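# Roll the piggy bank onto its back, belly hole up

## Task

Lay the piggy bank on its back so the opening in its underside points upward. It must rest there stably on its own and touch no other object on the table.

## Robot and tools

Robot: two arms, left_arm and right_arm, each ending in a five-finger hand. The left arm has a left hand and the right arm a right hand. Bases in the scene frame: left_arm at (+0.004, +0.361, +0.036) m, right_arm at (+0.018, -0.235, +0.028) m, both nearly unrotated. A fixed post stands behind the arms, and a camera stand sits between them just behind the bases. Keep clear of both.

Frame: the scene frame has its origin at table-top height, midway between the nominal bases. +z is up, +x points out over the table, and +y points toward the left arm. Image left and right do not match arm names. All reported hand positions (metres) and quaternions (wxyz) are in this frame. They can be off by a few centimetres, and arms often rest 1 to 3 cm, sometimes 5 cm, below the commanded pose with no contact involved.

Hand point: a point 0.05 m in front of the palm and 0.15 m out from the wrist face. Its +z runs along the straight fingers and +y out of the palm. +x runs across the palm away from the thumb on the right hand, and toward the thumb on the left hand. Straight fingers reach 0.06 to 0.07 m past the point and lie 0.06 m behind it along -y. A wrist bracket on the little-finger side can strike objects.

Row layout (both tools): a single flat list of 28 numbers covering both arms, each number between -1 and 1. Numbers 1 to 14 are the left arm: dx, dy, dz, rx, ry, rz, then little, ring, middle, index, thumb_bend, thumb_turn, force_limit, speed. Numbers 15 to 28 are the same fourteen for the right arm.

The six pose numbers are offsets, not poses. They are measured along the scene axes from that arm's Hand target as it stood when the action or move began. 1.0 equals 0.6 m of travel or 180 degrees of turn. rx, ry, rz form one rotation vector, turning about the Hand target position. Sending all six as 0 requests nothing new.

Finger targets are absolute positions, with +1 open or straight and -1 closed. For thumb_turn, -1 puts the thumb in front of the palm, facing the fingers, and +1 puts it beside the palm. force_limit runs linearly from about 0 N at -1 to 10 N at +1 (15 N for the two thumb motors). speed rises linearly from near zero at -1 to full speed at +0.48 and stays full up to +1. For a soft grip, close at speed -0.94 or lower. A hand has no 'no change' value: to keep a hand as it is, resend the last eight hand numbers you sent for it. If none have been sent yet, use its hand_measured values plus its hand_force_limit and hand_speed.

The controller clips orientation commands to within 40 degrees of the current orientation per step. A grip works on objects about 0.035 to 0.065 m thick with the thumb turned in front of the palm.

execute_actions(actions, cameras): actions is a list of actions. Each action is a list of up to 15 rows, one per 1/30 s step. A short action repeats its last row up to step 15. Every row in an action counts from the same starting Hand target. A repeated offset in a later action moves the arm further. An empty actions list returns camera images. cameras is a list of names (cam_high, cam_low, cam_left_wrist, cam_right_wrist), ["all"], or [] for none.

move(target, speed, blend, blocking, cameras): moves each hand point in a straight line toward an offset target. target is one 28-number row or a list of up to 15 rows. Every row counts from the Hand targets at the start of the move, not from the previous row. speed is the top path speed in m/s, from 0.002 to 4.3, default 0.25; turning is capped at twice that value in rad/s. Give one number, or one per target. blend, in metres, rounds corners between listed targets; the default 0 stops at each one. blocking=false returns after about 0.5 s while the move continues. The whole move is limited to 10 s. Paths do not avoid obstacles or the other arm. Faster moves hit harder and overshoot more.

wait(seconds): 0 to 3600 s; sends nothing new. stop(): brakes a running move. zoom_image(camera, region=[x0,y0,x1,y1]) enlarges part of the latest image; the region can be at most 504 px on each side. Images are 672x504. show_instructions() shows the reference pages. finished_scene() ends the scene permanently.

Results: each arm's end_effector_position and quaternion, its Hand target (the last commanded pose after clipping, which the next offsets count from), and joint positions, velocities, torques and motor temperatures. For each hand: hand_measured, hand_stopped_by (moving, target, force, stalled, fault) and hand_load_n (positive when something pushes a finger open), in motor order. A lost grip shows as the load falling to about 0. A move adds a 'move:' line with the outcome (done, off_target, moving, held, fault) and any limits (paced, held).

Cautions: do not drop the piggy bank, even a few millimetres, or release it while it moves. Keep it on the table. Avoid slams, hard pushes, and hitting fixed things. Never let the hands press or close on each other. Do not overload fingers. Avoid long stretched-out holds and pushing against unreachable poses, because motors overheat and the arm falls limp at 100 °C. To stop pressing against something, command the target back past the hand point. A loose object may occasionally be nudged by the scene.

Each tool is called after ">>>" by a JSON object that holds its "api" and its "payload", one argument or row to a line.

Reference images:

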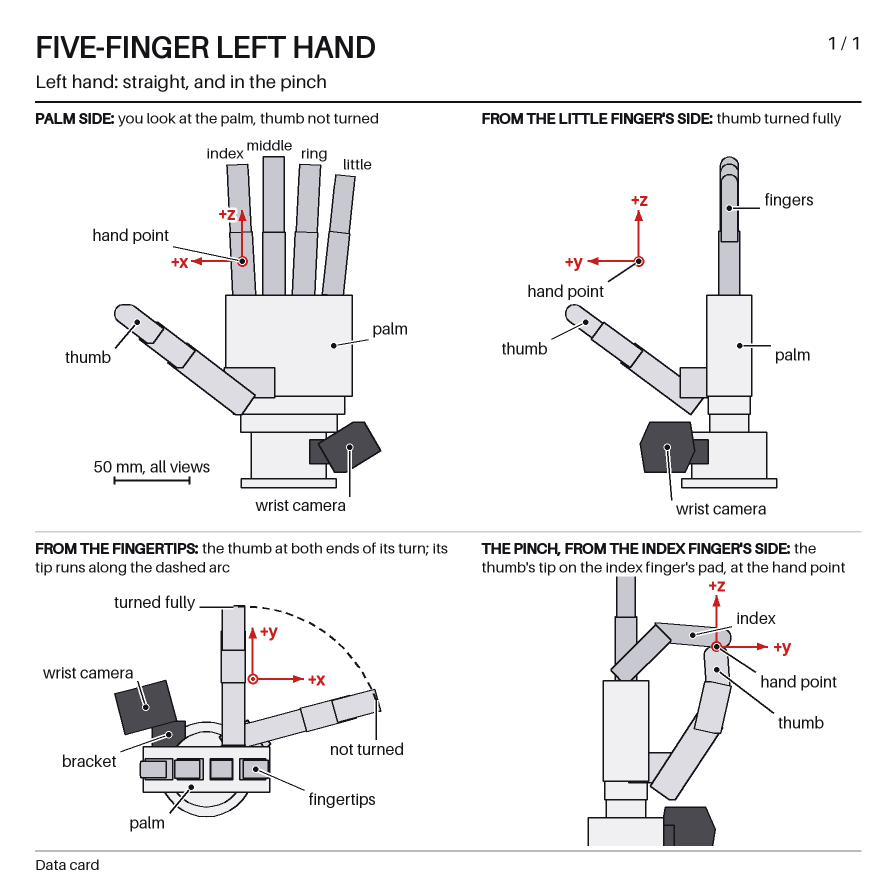

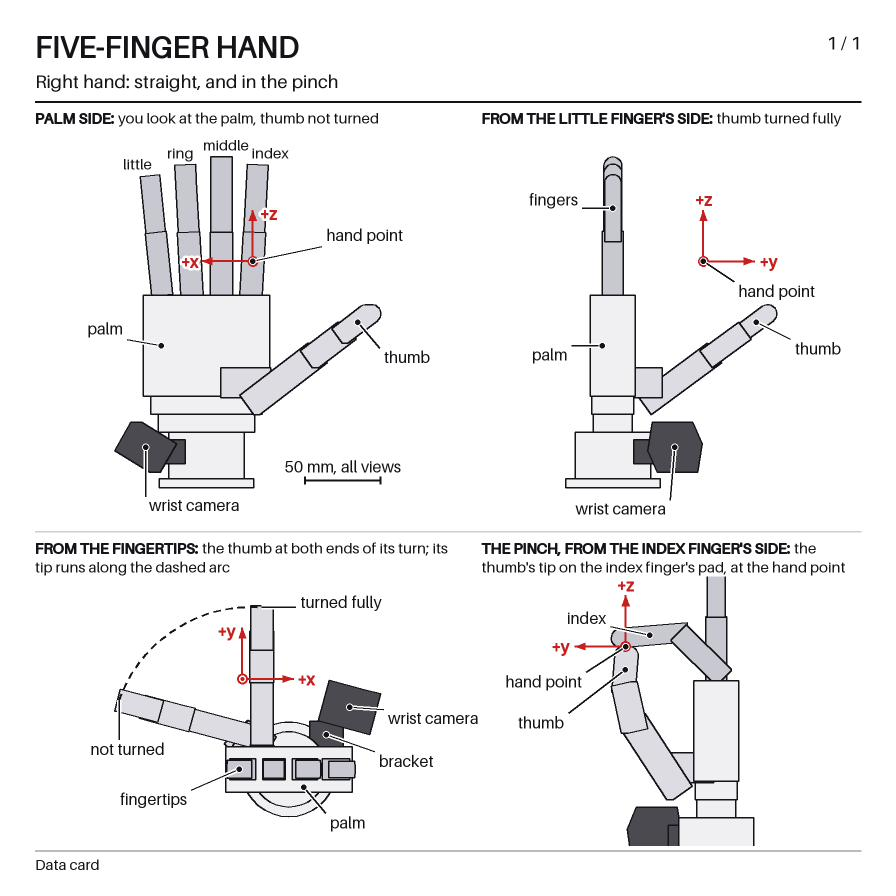

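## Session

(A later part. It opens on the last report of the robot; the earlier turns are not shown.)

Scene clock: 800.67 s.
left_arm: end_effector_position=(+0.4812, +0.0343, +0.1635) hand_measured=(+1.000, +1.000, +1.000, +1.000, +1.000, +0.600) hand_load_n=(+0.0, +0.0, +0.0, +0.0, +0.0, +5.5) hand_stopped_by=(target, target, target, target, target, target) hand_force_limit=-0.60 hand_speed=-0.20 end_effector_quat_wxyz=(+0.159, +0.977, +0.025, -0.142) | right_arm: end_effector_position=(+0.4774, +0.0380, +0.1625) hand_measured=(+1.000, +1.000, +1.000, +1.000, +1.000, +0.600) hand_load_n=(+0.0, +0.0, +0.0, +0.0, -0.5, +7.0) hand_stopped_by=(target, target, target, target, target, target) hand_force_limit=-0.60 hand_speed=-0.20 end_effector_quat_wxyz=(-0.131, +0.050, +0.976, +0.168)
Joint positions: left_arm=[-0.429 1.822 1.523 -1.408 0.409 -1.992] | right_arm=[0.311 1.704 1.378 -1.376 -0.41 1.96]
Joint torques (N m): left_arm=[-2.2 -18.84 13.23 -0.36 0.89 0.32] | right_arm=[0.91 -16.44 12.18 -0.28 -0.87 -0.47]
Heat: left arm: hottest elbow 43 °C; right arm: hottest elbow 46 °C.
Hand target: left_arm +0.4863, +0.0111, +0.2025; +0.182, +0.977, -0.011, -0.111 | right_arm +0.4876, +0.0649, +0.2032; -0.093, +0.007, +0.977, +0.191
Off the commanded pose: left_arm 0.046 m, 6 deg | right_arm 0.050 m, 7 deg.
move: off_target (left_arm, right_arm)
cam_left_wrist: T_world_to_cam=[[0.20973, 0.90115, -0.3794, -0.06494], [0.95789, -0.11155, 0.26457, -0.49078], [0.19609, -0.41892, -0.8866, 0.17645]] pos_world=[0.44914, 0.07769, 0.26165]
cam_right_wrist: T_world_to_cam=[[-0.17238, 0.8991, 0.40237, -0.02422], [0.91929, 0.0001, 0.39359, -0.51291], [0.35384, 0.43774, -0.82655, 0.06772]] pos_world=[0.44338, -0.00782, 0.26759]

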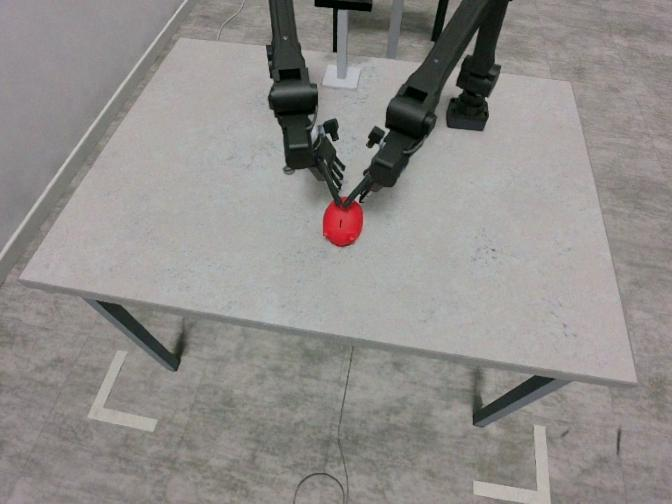

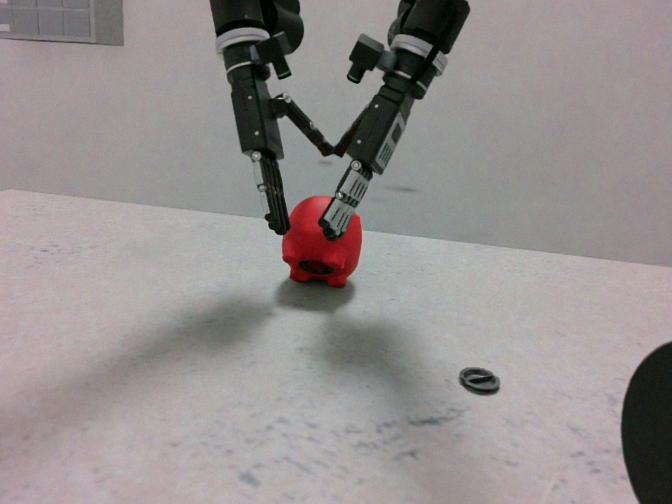

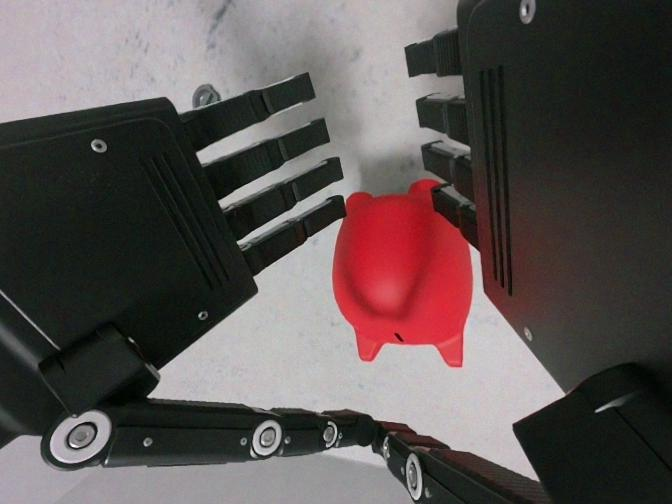

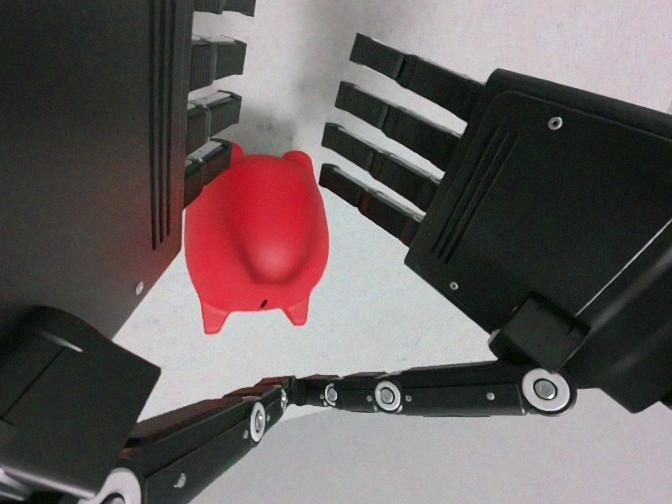

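>>> {"api": "move", "payload": {
  "target": [
    [0,0,0,0,0,0, 1, 1, 1, 1, 1, 1, -0.6, -0.2, 0,0,0,0,0,0, 1, 1, 1, 1, 1, 1, -0.6, -0.2]
  ],
  "speed": 0.05,
  "cameras": ["all"]
}}

>>> {"api": "zoom_image", "payload": {
  "camera": "cam_low",
  "region": [200, 120, 400, 320]
}}

>>> {"api": "zoom_image", "payload": {
  "camera": "cam_high",
  "region": [270, 150, 420, 270]
}}

Scene clock: 809.90 s.
left_arm: end_effector_position=(+0.4761, +0.0218, +0.1687) hand_measured=(+1.000, +1.000, +1.000, +1.000, +1.000, +1.000) hand_load_n=(+0.0, +0.0, +0.0, +0.0, +0.0, +0.0) hand_stopped_by=(target, target, target, target, target, target) hand_force_limit=-0.60 hand_speed=-0.20 end_effector_quat_wxyz=(+0.166, +0.976, +0.007, -0.140) | right_arm: end_effector_position=(+0.4744, +0.0504, +0.1689) hand_measured=(+1.000, +1.000, +1.000, +1.000, +1.000, +1.000) hand_load_n=(+0.0, +0.0, +0.0, +0.0, +0.0, +0.0) hand_stopped_by=(target, target, target, target, target, target) hand_force_limit=-0.60 hand_speed=-0.20 end_effector_quat_wxyz=(-0.127, +0.029, +0.976, +0.176)
Joint positions: left_arm=[-0.448 1.822 1.532 -1.409 0.42 -1.974] | right_arm=[0.33 1.704 1.389 -1.376 -0.422 1.938]
Joint torques (N m): left_arm=[-0.67 -18.43 12.75 -0.36 0.49 0.1] | right_arm=[-0.44 -16.32 11.66 -0.32 -0.46 -0.26]
Heat: left arm: hottest elbow 44 °C; right arm: hottest elbow 47 °C.
Hand target: left_arm +0.4862, +0.0111, +0.2025; +0.182, +0.977, -0.011, -0.111 | right_arm +0.4876, +0.0648, +0.2034; -0.093, +0.007, +0.977, +0.191
Off the commanded pose: left_arm 0.037 m, 4 deg | right_arm 0.040 m, 5 deg.
move: done
cam_left_wrist: T_world_to_cam=[[0.24351, 0.88628, -0.39398, -0.06392], [0.95122, -0.1389, 0.27547, -0.48665], [0.18942, -0.44184, -0.87687, 0.17882]] pos_world=[0.4446, 0.06806, 0.26567]
cam_right_wrist: T_world_to_cam=[[-0.21126, 0.8837, 0.41767, -0.02184], [0.91296, 0.02578, 0.40723, -0.51316], [0.3491, 0.46735, -0.81223, 0.06701]] pos_world=[0.44049, 0.00122, 0.27252]

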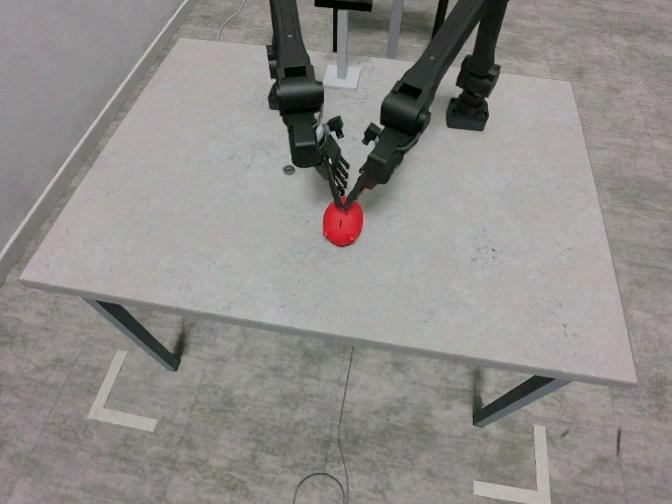

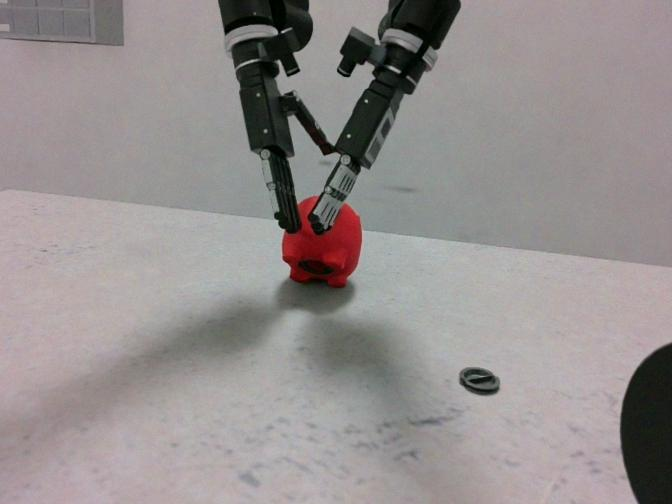

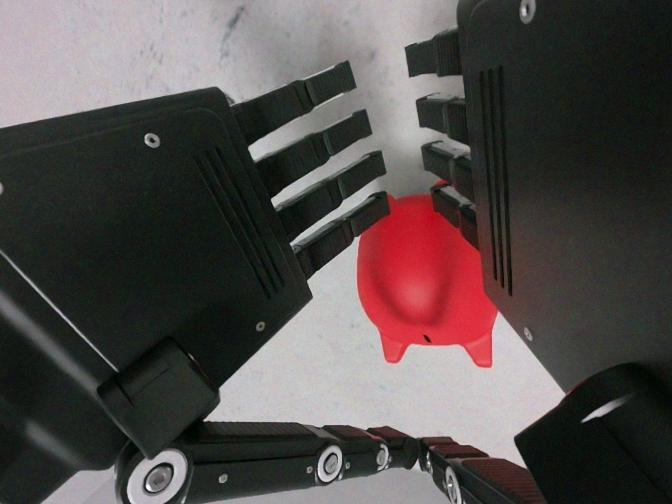

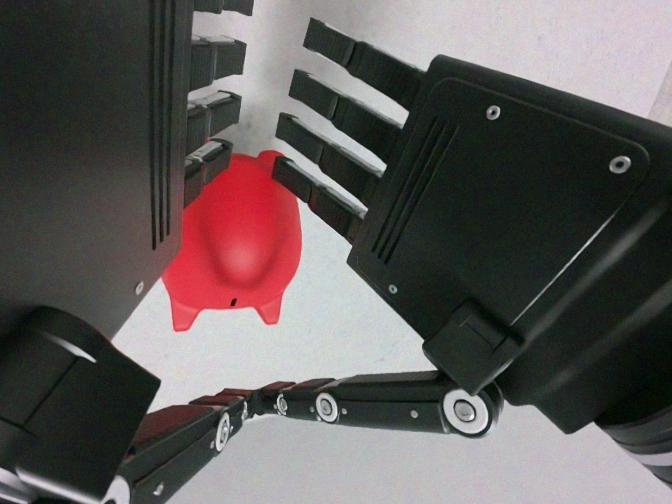

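Scaled by 2.520 from the camera's image (finer frame: 960x720).

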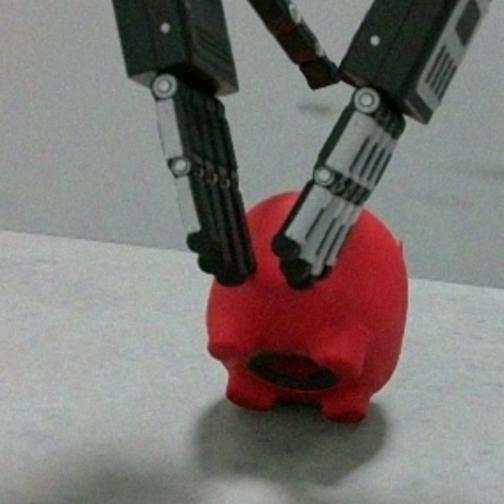

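Scaled by 3.360 from the camera's image (finer frame: 960x720).

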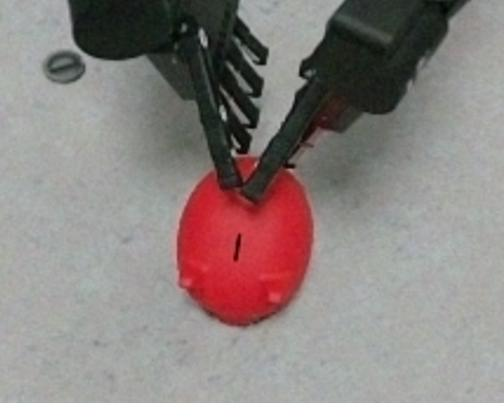

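>>> {"api": "move", "payload": {
  "target": [
    [-0.02,0.12,0.02,0,0,0, 1, 1, 1, 1, 1, 1, -0.6, -0.2, -0.02,-0.12,0.02,0,0,0, 1, 1, 1, 1, 1, 1, -0.6, -0.2]
  ],
  "speed": 0.1,
  "cameras": ["all"]
}}

>>> {"api": "zoom_image", "payload": {
  "camera": "cam_low",
  "region": [200, 120, 400, 320]
}}

>>> {"api": "zoom_image", "payload": {
  "camera": "cam_high",
  "region": [270, 150, 420, 270]
}}

Scene clock: 817.80 s.
left_arm: end_effector_position=(+0.4769, +0.0818, +0.1970) hand_measured=(+1.000, +1.000, +1.000, +1.000, +1.000, +1.000) hand_load_n=(+0.0, +0.0, +0.0, +0.0, +0.0, +0.0) hand_stopped_by=(target, target, target, target, target, target) hand_force_limit=-0.60 hand_speed=-0.20 end_effector_quat_wxyz=(+0.179, +0.976, -0.004, -0.123) | right_arm: end_effector_position=(+0.4784, -0.0023, +0.2046) hand_measured=(+1.000, +1.000, +1.000, +1.000, +1.000, +1.000) hand_load_n=(+0.0, +0.0, +0.0, +0.0, -0.5, +0.0) hand_stopped_by=(target, target, target, target, target, target) hand_force_limit=-0.60 hand_speed=-0.20 end_effector_quat_wxyz=(-0.100, +0.009, +0.977, +0.189)
Joint positions: left_arm=[-0.336 1.739 1.485 -1.455 0.417 -1.838] | right_arm=[0.218 1.635 1.389 -1.441 -0.415 1.785]
Joint torques (N m): left_arm=[-0.21 -18.2 9.24 -0.62 0.18 0.06] | right_arm=[-2.02 -15.33 7.39 -0.65 -0.32 -0.2]
Heat: left arm: hottest elbow 44 °C; right arm: hottest elbow 47 °C.
Hand target: left_arm +0.4743, +0.0832, +0.2144; +0.182, +0.977, -0.011, -0.111 | right_arm +0.4756, -0.0071, +0.2153; -0.093, +0.007, +0.977, +0.191
Off the commanded pose: left_arm 0.018 m, 2 deg | right_arm 0.012 m, 1 deg.
move: off_target (left_arm, right_arm)
cam_left_wrist: T_world_to_cam=[[0.26859, 0.87208, -0.40906, -0.11394], [0.93849, -0.14124, 0.31511, -0.48849], [0.21703, -0.46853, -0.85637, 0.21495]] pos_world=[0.44239, 0.13109, 0.2914]
cam_right_wrist: T_world_to_cam=[[-0.26158, 0.86531, 0.42757, 0.03272], [0.88531, 0.03866, 0.46338, -0.52825], [0.38444, 0.49974, -0.77619, 0.09498]] pos_world=[0.43972, -0.05536, 0.30451]

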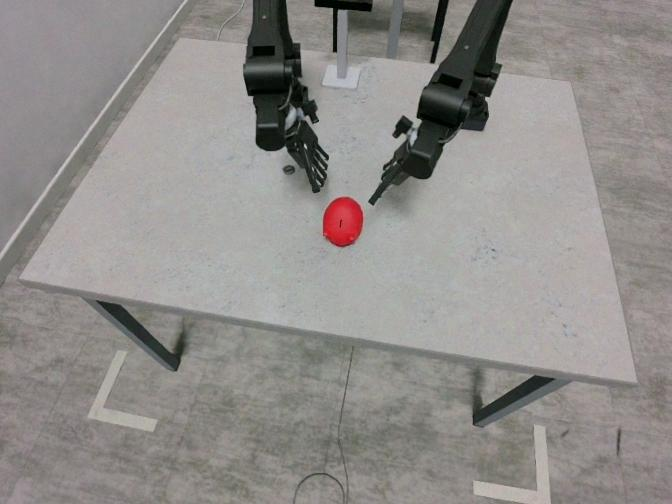

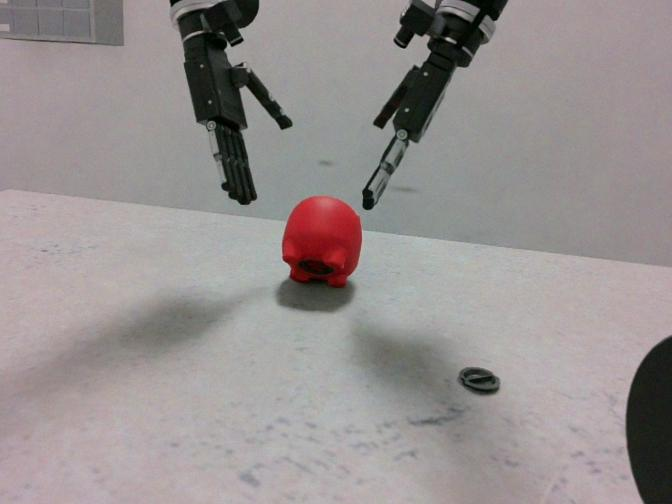

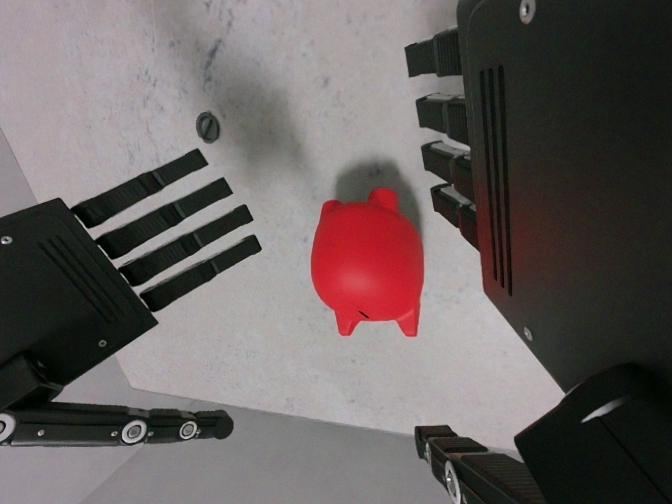

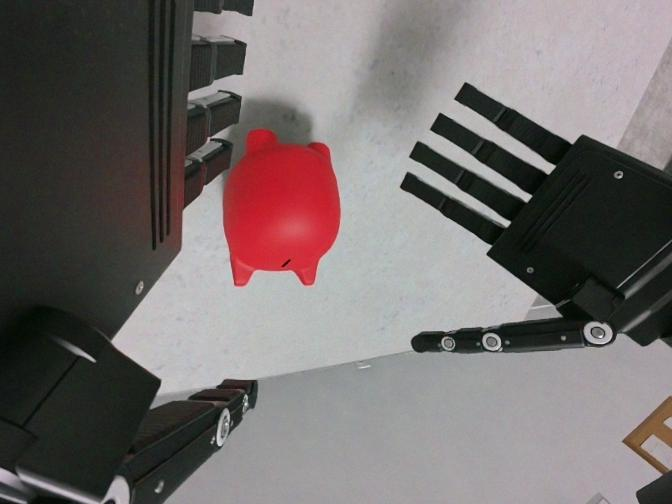

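Scaled by 2.520 from the camera's image (finer frame: 960x720).

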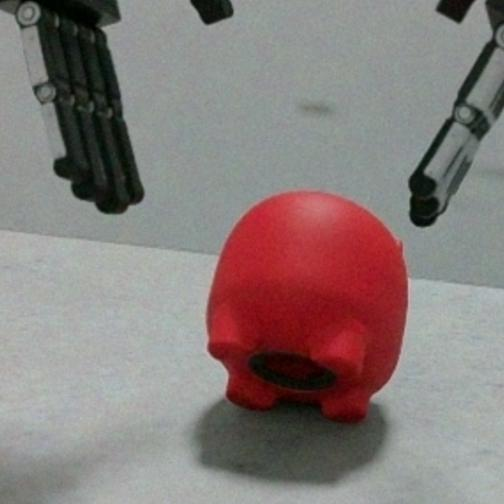

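Scaled by 3.360 from the camera's image (finer frame: 960x720).

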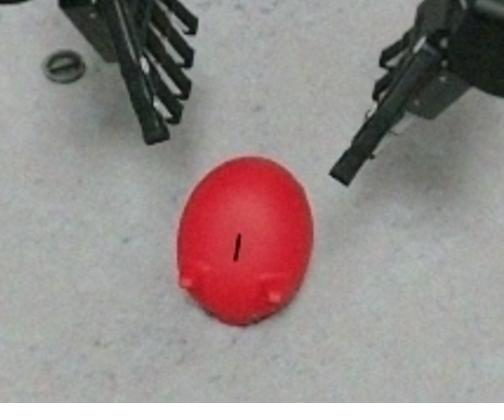

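>>> {"api": "move", "payload": {
  "target": [
    [-0.157,0.195,0.11,0.2303,-0.3433,-0.4579, 1, 1, 1, 1, 1, 1, -0.6, -0.2, -0.043,-0.3215,0.191,-0.0713,-0.165,0.4953, 1, 1, 1, 1, 1, 1, -0.6, -0.2],
    [-0.24,0.08,0.06,0.2303,-0.3433,-0.4579, 1, 1, 1, 1, 1, 1, -0.6, -0.2, 0.374,-0.155,0.191,-0.0713,-0.165,0.4953, 1, 1, 1, 1, 1, 1, -0.6, -0.2],
    [-0.24,-0.139,0.02,0.2303,-0.3433,-0.4579, 1, 1, 1, 1, 1, 1, -0.6, -0.2, 0.374,0.1285,0.16,-0.0713,-0.165,0.4953, 1, 1, 1, 1, 1, 1, -0.6, -0.2]
  ],
  "speed": 0.25,
  "blend": [0.03,0.03,0],
  "cameras": ["all"]
}}

Scene clock: 863.43 s.
left_arm: end_effector_position=(+0.3191, +0.0149, +0.2041) hand_measured=(+1.000, +1.000, +1.000, +1.000, +1.000, +1.000) hand_load_n=(+0.0, +0.0, +0.0, +0.0, +0.0, +0.0) hand_stopped_by=(target, target, target, target, target, target) hand_force_limit=-0.60 hand_speed=-0.20 end_effector_quat_wxyz=(-0.273, +0.648, -0.666, +0.249) | right_arm: end_effector_position=(+0.6908, +0.0741, +0.2895) hand_measured=(+1.000, +1.000, +1.000, +1.000, +1.000, +1.000) hand_load_n=(+0.0, +0.0, +0.0, +0.0, +0.0, +0.0) hand_stopped_by=(target, target, target, target, target, target) hand_force_limit=-0.60 hand_speed=-0.20 end_effector_quat_wxyz=(-0.175, +0.679, -0.709, +0.082)
Joint positions: left_arm=[-0.989 1.31 1.055 -0.837 -0.612 -0.776] | right_arm=[0.361 2.374 2.873 -1.681 0.014 0.404]
Joint torques (N m): left_arm=[-0.38 -9.23 14.37 0.51 -0.71 -0.13] | right_arm=[-2.26 -23.88 11.85 0.55 -0.09 -0.01]
Heat: left arm: hottest elbow 42 °C; right arm: hottest elbow 45 °C.
Hand target: left_arm +0.3302, -0.0002, +0.2265; -0.271, +0.653, -0.654, +0.271 | right_arm +0.7000, +0.0701, +0.3112; -0.031, +0.707, -0.706, +0.032
Off the commanded pose: left_arm 0.029 m, 3 deg | right_arm 0.024 m, 18 deg.
elbow stopped short (right arm): the move would have taken joint 3 (elbow) straighter than the controller allows.
move: off_target (left_arm, right_arm)
cam_left_wrist: T_world_to_cam=[[0.68782, -0.34741, 0.63734, -0.3395], [-0.52836, -0.84167, 0.11143, 0.16801], [0.49772, -0.41339, -0.76248, 0.11445]] pos_world=[0.26532, 0.07078, 0.28492]
cam_right_wrist: T_world_to_cam=[[-0.89522, -0.26027, -0.36172, 0.73546], [-0.43042, 0.71525, 0.5506, 0.07493], [0.11542, 0.6486, -0.75233, 0.20892]] pos_world=[0.66654, 0.00231, 0.38195]

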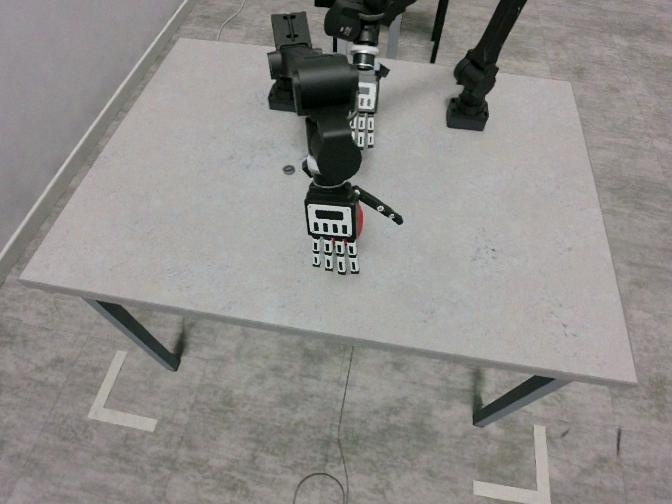

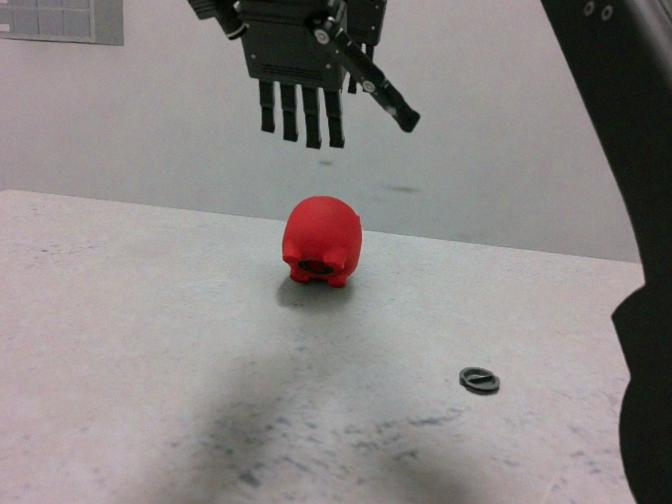

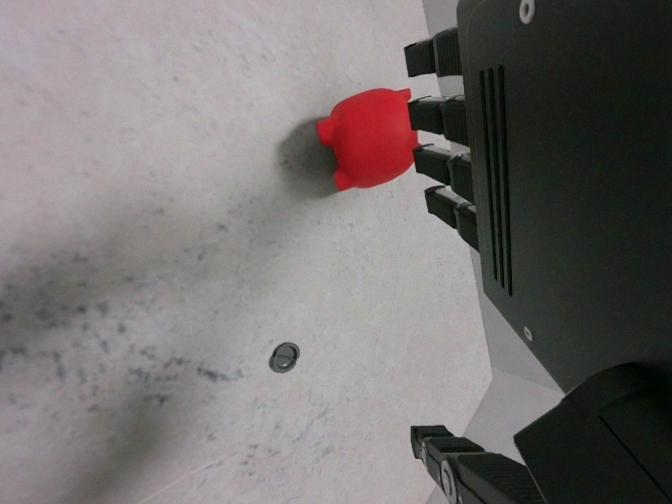

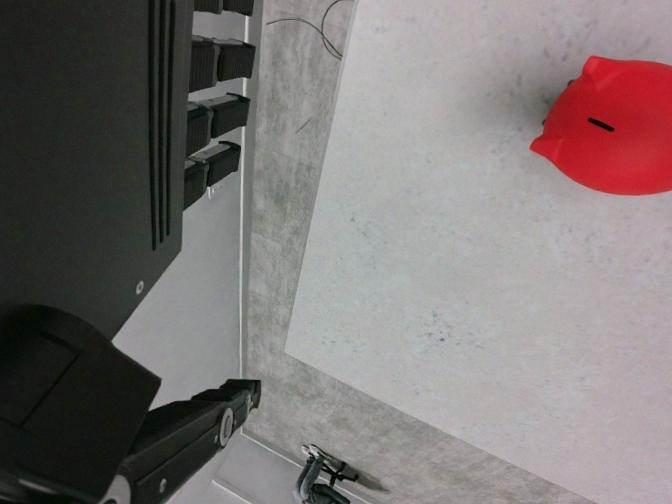

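>>> {"api": "move", "payload": {
  "target": [
    [0.0413,0.0103,-0.2775,0,-0.0833,0, 1, 1, 1, 1, 1, 1, -0.6, -0.2, -0.167,0,-0.33,0,0,0, 1, 1, 1, 1, 1, 1, -0.6, -0.2]
  ],
  "speed": 0.15,
  "cameras": ["all"]
}}

>>> {"api": "zoom_image", "payload": {
  "camera": "cam_low",
  "region": [200, 120, 440, 320]
}}

Scene clock: 905.20 s.
left_arm: end_effector_position=(+0.3532, +0.0134, +0.0557) hand_measured=(+1.000, +1.000, +1.000, +1.000, +1.000, +1.000) hand_load_n=(+0.0, +0.0, +0.0, +0.0, +0.0, +0.0) hand_stopped_by=(target, target, target, target, target, target) hand_force_limit=-0.60 hand_speed=-0.20 end_effector_quat_wxyz=(-0.353, +0.617, -0.614, +0.344) | right_arm: end_effector_position=(+0.5986, +0.0611, +0.1036) hand_measured=(+1.000, +1.000, +1.000, +1.000, +1.000, +1.000) hand_load_n=(+0.0, +0.0, +0.0, +0.0, +0.0, +0.0) hand_stopped_by=(target, target, target, target, target, target) hand_force_limit=-0.60 hand_speed=-0.20 end_effector_quat_wxyz=(-0.017, +0.706, -0.708, +0.025)
Joint positions: left_arm=[-1.012 1.544 0.705 0.004 -0.803 -0.66] | right_arm=[0.399 2.205 2.079 -1.395 0.034 0.405]
Joint torques (N m): left_arm=[-0.97 -10.23 8.03 1.78 -0.72 0.07] | right_arm=[-0.56 -24.06 7.83 0.54 0.07 -0.05]
Motor temperatures (°C): left_arm=[30 36 45 29 29 29] | right_arm=[32 43 46 29 30 30]
Heat: left arm: hottest elbow 45 °C; right arm: hottest elbow 46 °C.
Hand target: left_arm +0.3550, +0.0060, +0.0600; -0.354, +0.612, -0.613, +0.354 | right_arm +0.5998, +0.0700, +0.1133; -0.031, +0.707, -0.706, +0.031
Off the commanded pose: left_arm 0.009 m, 1 deg | right_arm 0.013 m, 2 deg.
elbow stopped short (right arm): the move would have taken joint 3 (elbow) straighter than the controller allows.
move: off_target (right_arm)
cam_left_wrist: T_world_to_cam=[[0.49304, -0.31619, 0.81051, -0.21015], [-0.53068, -0.84754, -0.00782, 0.20887], [0.68941, -0.42627, -0.58567, -0.09374]] pos_world=[0.27908, 0.07062, 0.11706]
cam_right_wrist: T_world_to_cam=[[-0.94692, -0.31959, -0.03466, 0.583], [-0.28472, 0.78375, 0.55196, 0.05541], [-0.14923, 0.53253, -0.83315, 0.26208]] pos_world=[0.60694, 0.00332, 0.20797]

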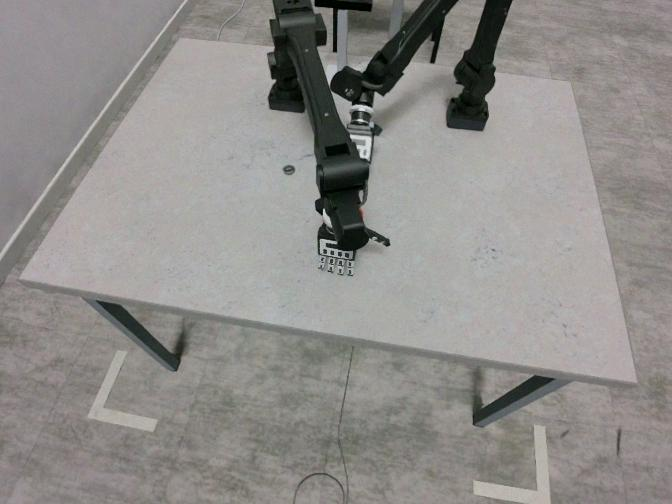

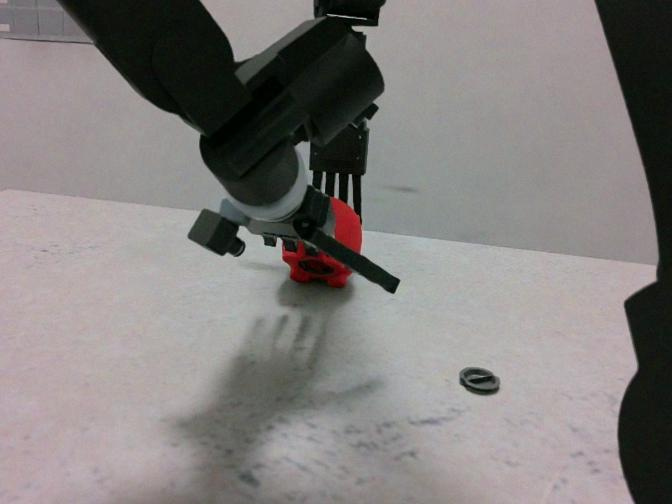

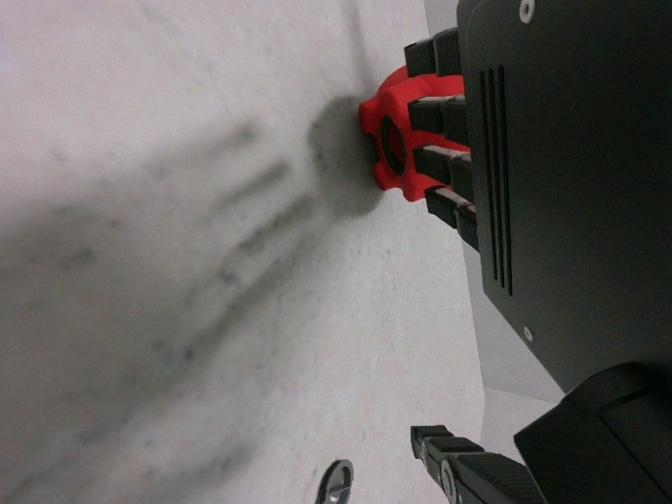

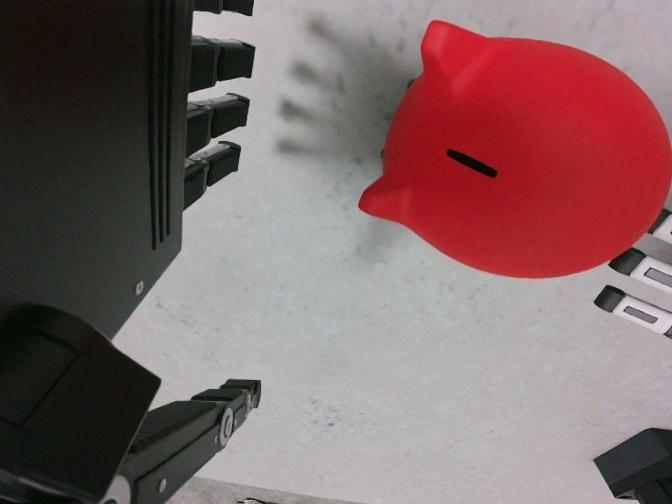

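Scaled by 2.100 from the camera's image (finer frame: 960x720).

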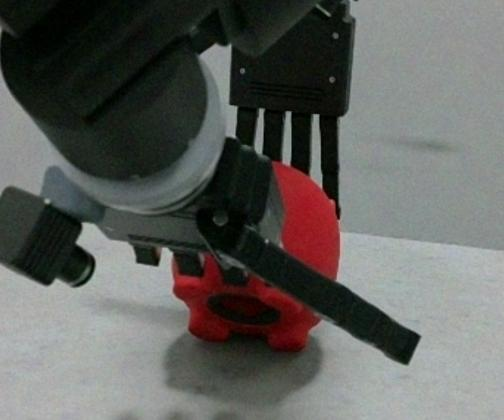

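>>> {"api": "execute_actions", "payload": {
  "actions": []
}}

Scene clock: 921.87 s.
left_arm: end_effector_position=(+0.3532, +0.0135, +0.0557) hand_measured=(+1.000, +1.000, +1.000, +1.000, +1.000, +1.000) hand_load_n=(+0.0, +0.0, +0.0, +0.0, +0.0, +0.0) hand_stopped_by=(target, target, target, target, target, target) hand_force_limit=-0.60 hand_speed=-0.20 end_effector_quat_wxyz=(-0.353, +0.617, -0.614, +0.344) | right_arm: end_effector_position=(+0.5986, +0.0611, +0.1036) hand_measured=(+1.000, +1.000, +1.000, +1.000, +1.000, +1.000) hand_load_n=(+0.0, +0.0, +0.0, +0.0, +0.0, +0.0) hand_stopped_by=(target, target, target, target, target, target) hand_force_limit=-0.60 hand_speed=-0.20 end_effector_quat_wxyz=(-0.017, +0.706, -0.708, +0.025)
Joint positions: left_arm=[-1.012 1.544 0.705 0.004 -0.803 -0.66] | right_arm=[0.399 2.205 2.079 -1.395 0.034 0.405]
Joint velocities: within noise
Joint torques (N m): left_arm=[-0.79 -10.4 7.99 1.74 -0.69 0.04] | right_arm=[-0.62 -24.12 7.83 0.54 0.07 -0.05]
Motor temperatures (°C): left_arm=[30 36 44 30 29 29] | right_arm=[31 44 46 29 30 30]
Heat: left arm: hottest elbow 44 °C; right arm: hottest elbow 46 °C.
Hand target: left_arm +0.3550, +0.0060, +0.0600; -0.353, +0.612, -0.613, +0.354 | right_arm +0.5998, +0.0700, +0.1133; -0.031, +0.707, -0.706, +0.031
Off the commanded pose: left_arm 0.009 m, 1 deg | right_arm 0.013 m, 2 deg.
camera_calibration:
cam_left_wrist: T_world_to_cam=[[0.49304, -0.31653, 0.81039, -0.2101], [-0.53086, -0.84742, -0.00802, 0.20894], [0.68928, -0.42625, -0.58584, -0.09369]] pos_world=[0.27908, 0.07062, 0.11706]
cam_right_wrist: T_world_to_cam=[[-0.94692, -0.31959, -0.03466, 0.583], [-0.28472, 0.78375, 0.55196, 0.05541], [-0.14923, 0.53253, -0.83315, 0.26208]] pos_world=[0.60694, 0.00332, 0.20797]

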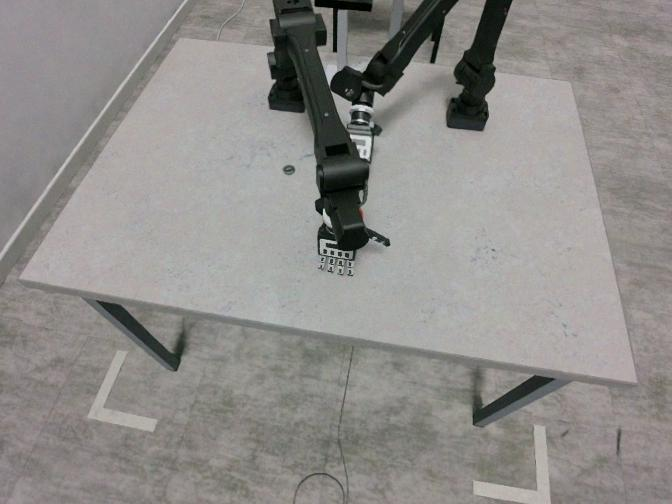

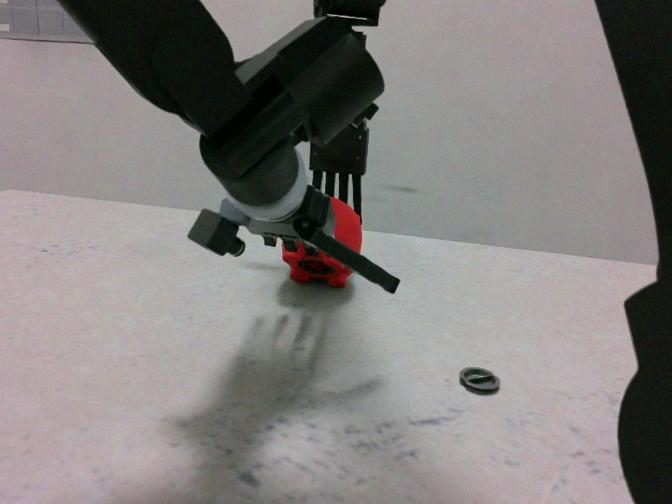

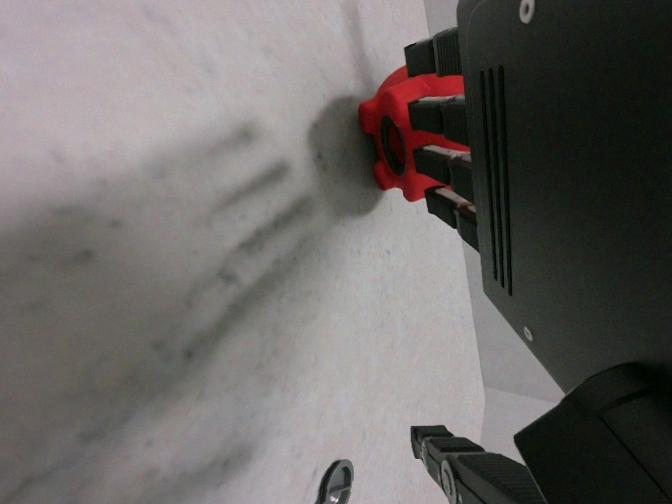

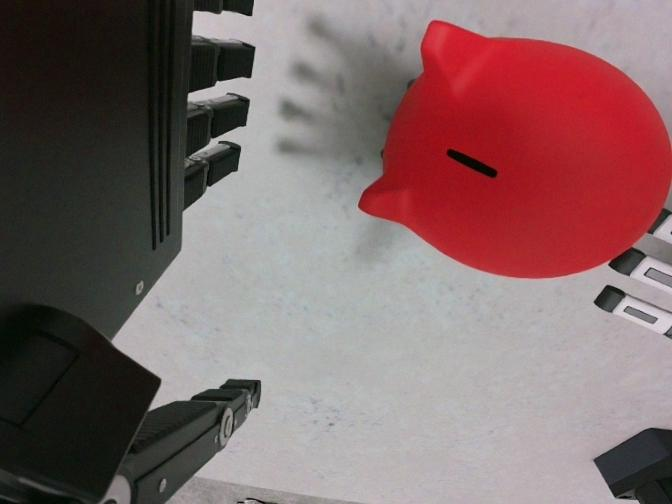

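>>> {"api": "move", "payload": {
  "target": [0.0833,0,-0.0667,0,0,0,1,1,1,1,1,1,-0.6,-0.2,0,0,0,0,0,0,1,1,1,1,1,1,-0.6,-0.2],
  "speed": 0.06,
  "cameras": ["cam_left_wrist","cam_right_wrist","cam_low"]
}}

Scene clock: 930.07 s.
left_arm: end_effector_position=(+0.3893, +0.0211, +0.0089) hand_measured=(+1.000, +1.000, +1.000, +1.000, +1.000, +1.000) hand_load_n=(+0.0, +0.0, +0.0, +0.0, +0.0, +0.0) hand_stopped_by=(target, target, target, target, target, target) hand_force_limit=-0.60 hand_speed=-0.20 end_effector_quat_wxyz=(-0.354, +0.613, -0.622, +0.335) | right_arm: end_effector_position=(+0.5986, +0.0611, +0.1036) hand_measured=(+1.000, +1.000, +1.000, +1.000, +1.000, +1.000) hand_load_n=(+0.0, +0.0, +0.0, +0.0, -0.5, +0.0) hand_stopped_by=(target, target, target, target, target, target) hand_force_limit=-0.60 hand_speed=-0.20 end_effector_quat_wxyz=(-0.017, +0.706, -0.708, +0.025)
Joint positions: left_arm=[-0.926 1.7 0.719 0.191 -0.74 -0.562] | right_arm=[0.399 2.205 2.079 -1.395 0.034 0.405]
Joint torques (N m): left_arm=[-0.38 -11.46 9.57 1.76 -0.36 0.04] | right_arm=[-0.56 -24.06 7.82 0.54 0.07 -0.05]
Heat: left arm: hottest elbow 43 °C; right arm: hottest elbow 46 °C.
Hand target: left_arm +0.4049, +0.0058, +0.0199; -0.353, +0.612, -0.613, +0.354 | right_arm +0.5998, +0.0700, +0.1133; -0.031, +0.707, -0.706, +0.031
Off the commanded pose: left_arm 0.024 m, 2 deg | right_arm 0.013 m, 2 deg.
move: off_target (left_arm)
cam_left_wrist: T_world_to_cam=[[0.50002, -0.33642, 0.798, -0.18973], [-0.53748, -0.84307, -0.01863, 0.23676], [0.67904, -0.4196, -0.60237, -0.13877]] pos_world=[0.31635, 0.07755, 0.07222]
cam_right_wrist: T_world_to_cam=[[-0.94692, -0.31959, -0.03466, 0.583], [-0.28472, 0.78375, 0.55196, 0.05541], [-0.14923, 0.53253, -0.83315, 0.26208]] pos_world=[0.60694, 0.00332, 0.20797]
Images, in order (width x height): cam_low 672x504, cam_left_wrist 672x504, cam_right_wrist 672x504.

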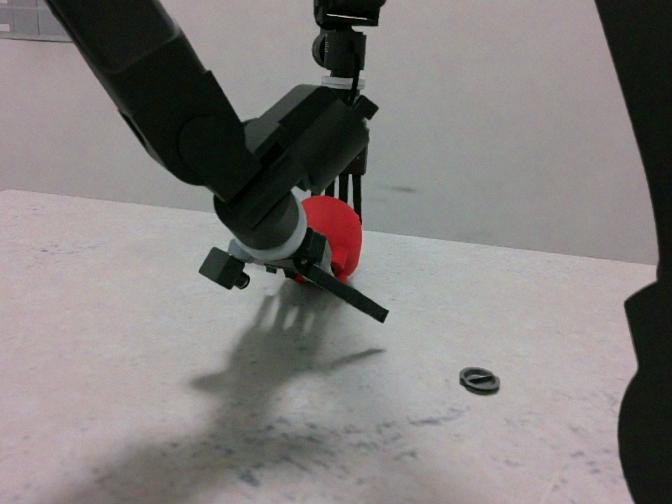

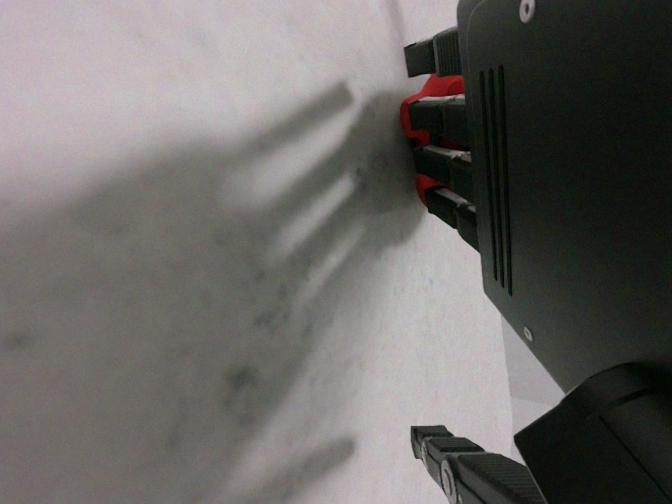

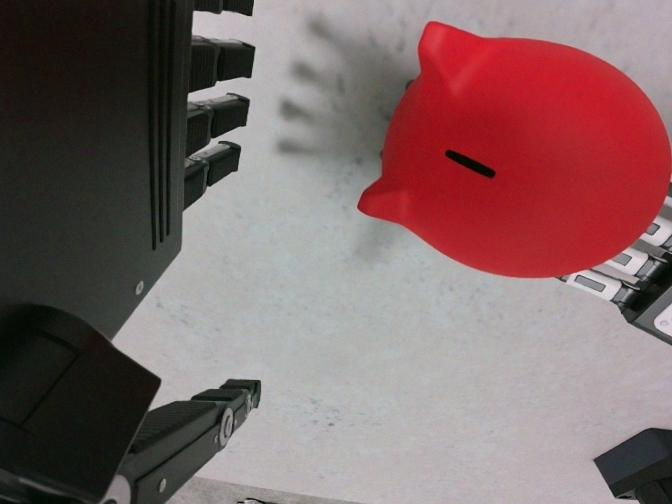

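>>> {"api": "zoom_image", "payload": {
  "camera": "cam_left_wrist",
  "region": [380, 20, 500, 240]
}}

>>> {"api": "move", "payload": {
  "target": [0.0167,-0.02,0.00,0,0,0,1,1,1,1,1,1,-0.6,-0.2,0,0,0,0,0,0,1,1,1,1,1,1,-0.6,-0.2],
  "speed": 0.05,
  "cameras": ["cam_left_wrist","cam_right_wrist","cam_low"]
}}

Scaled by 2.291 from the camera's image (finer frame: 960x720).

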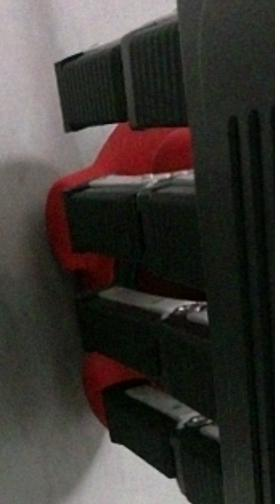

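Scene clock: 936.07 s.
left_arm: end_effector_position=(+0.4015, +0.0057, +0.0118) hand_measured=(+1.000, +1.000, +1.000, +1.000, +1.000, +1.000) hand_load_n=(+0.0, +0.0, +0.0, +0.0, +0.0, +0.0) hand_stopped_by=(target, target, target, target, target, target) hand_force_limit=-0.60 hand_speed=-0.20 end_effector_quat_wxyz=(-0.353, +0.613, -0.618, +0.343) | right_arm: end_effector_position=(+0.5986, +0.0611, +0.1036) hand_measured=(+1.000, +1.000, +1.000, +1.000, +1.000, +1.000) hand_load_n=(+0.0, +0.0, +0.0, +0.0, +0.0, +0.0) hand_stopped_by=(target, target, target, target, target, target) hand_force_limit=-0.60 hand_speed=-0.20 end_effector_quat_wxyz=(-0.017, +0.706, -0.708, +0.025)
Joint positions: left_arm=[-0.926 1.729 0.766 0.191 -0.739 -0.561] | right_arm=[0.399 2.205 2.079 -1.395 0.034 0.405]
Joint torques (N m): left_arm=[0.03 -11.69 9.7 1.31 -0.36 0.08] | right_arm=[-0.62 -24.06 7.83 0.54 0.07 -0.05]
Heat: left arm: hottest elbow 43 °C; right arm: hottest elbow 46 °C.
Hand target: left_arm +0.4150, -0.0062, +0.0200; -0.354, +0.612, -0.613, +0.354 | right_arm +0.5998, +0.0700, +0.1133; -0.031, +0.707, -0.706, +0.031
Off the commanded pose: left_arm 0.020 m, 1 deg | right_arm 0.013 m, 2 deg.
move: off_target (left_arm)
cam_left_wrist: T_world_to_cam=[[0.49131, -0.32651, 0.80746, -0.20009], [-0.5385, -0.84252, -0.01303, 0.23075], [0.68456, -0.42842, -0.58977, -0.15399]] pos_world=[0.32798, 0.06311, 0.07375]
cam_right_wrist: T_world_to_cam=[[-0.94692, -0.31959, -0.03466, 0.583], [-0.28472, 0.78375, 0.55196, 0.05541], [-0.14923, 0.53253, -0.83315, 0.26208]] pos_world=[0.60694, 0.00332, 0.20797]
Images, in order (width x height): cam_low 672x504, cam_left_wrist 672x504, cam_right_wrist 672x504.

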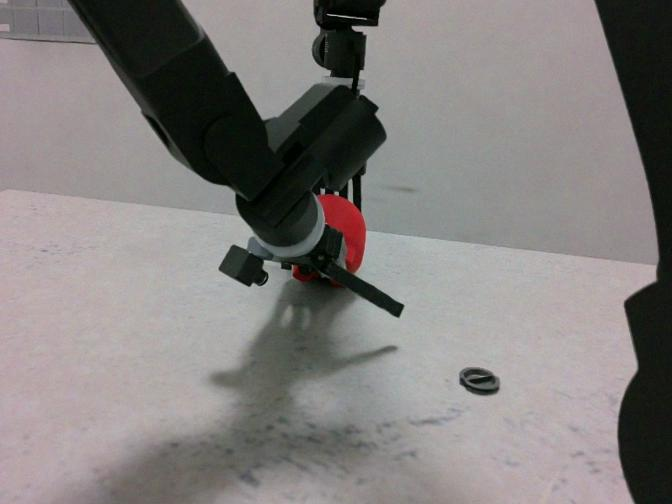

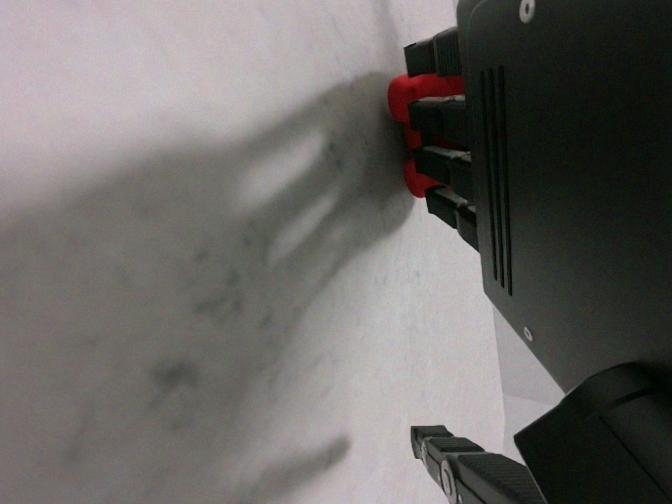

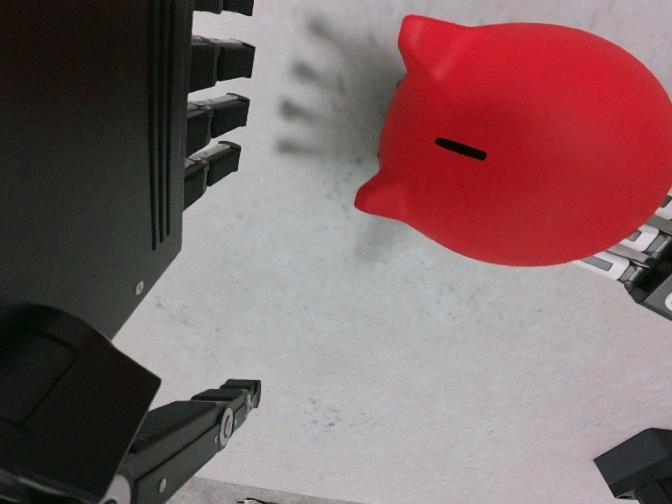

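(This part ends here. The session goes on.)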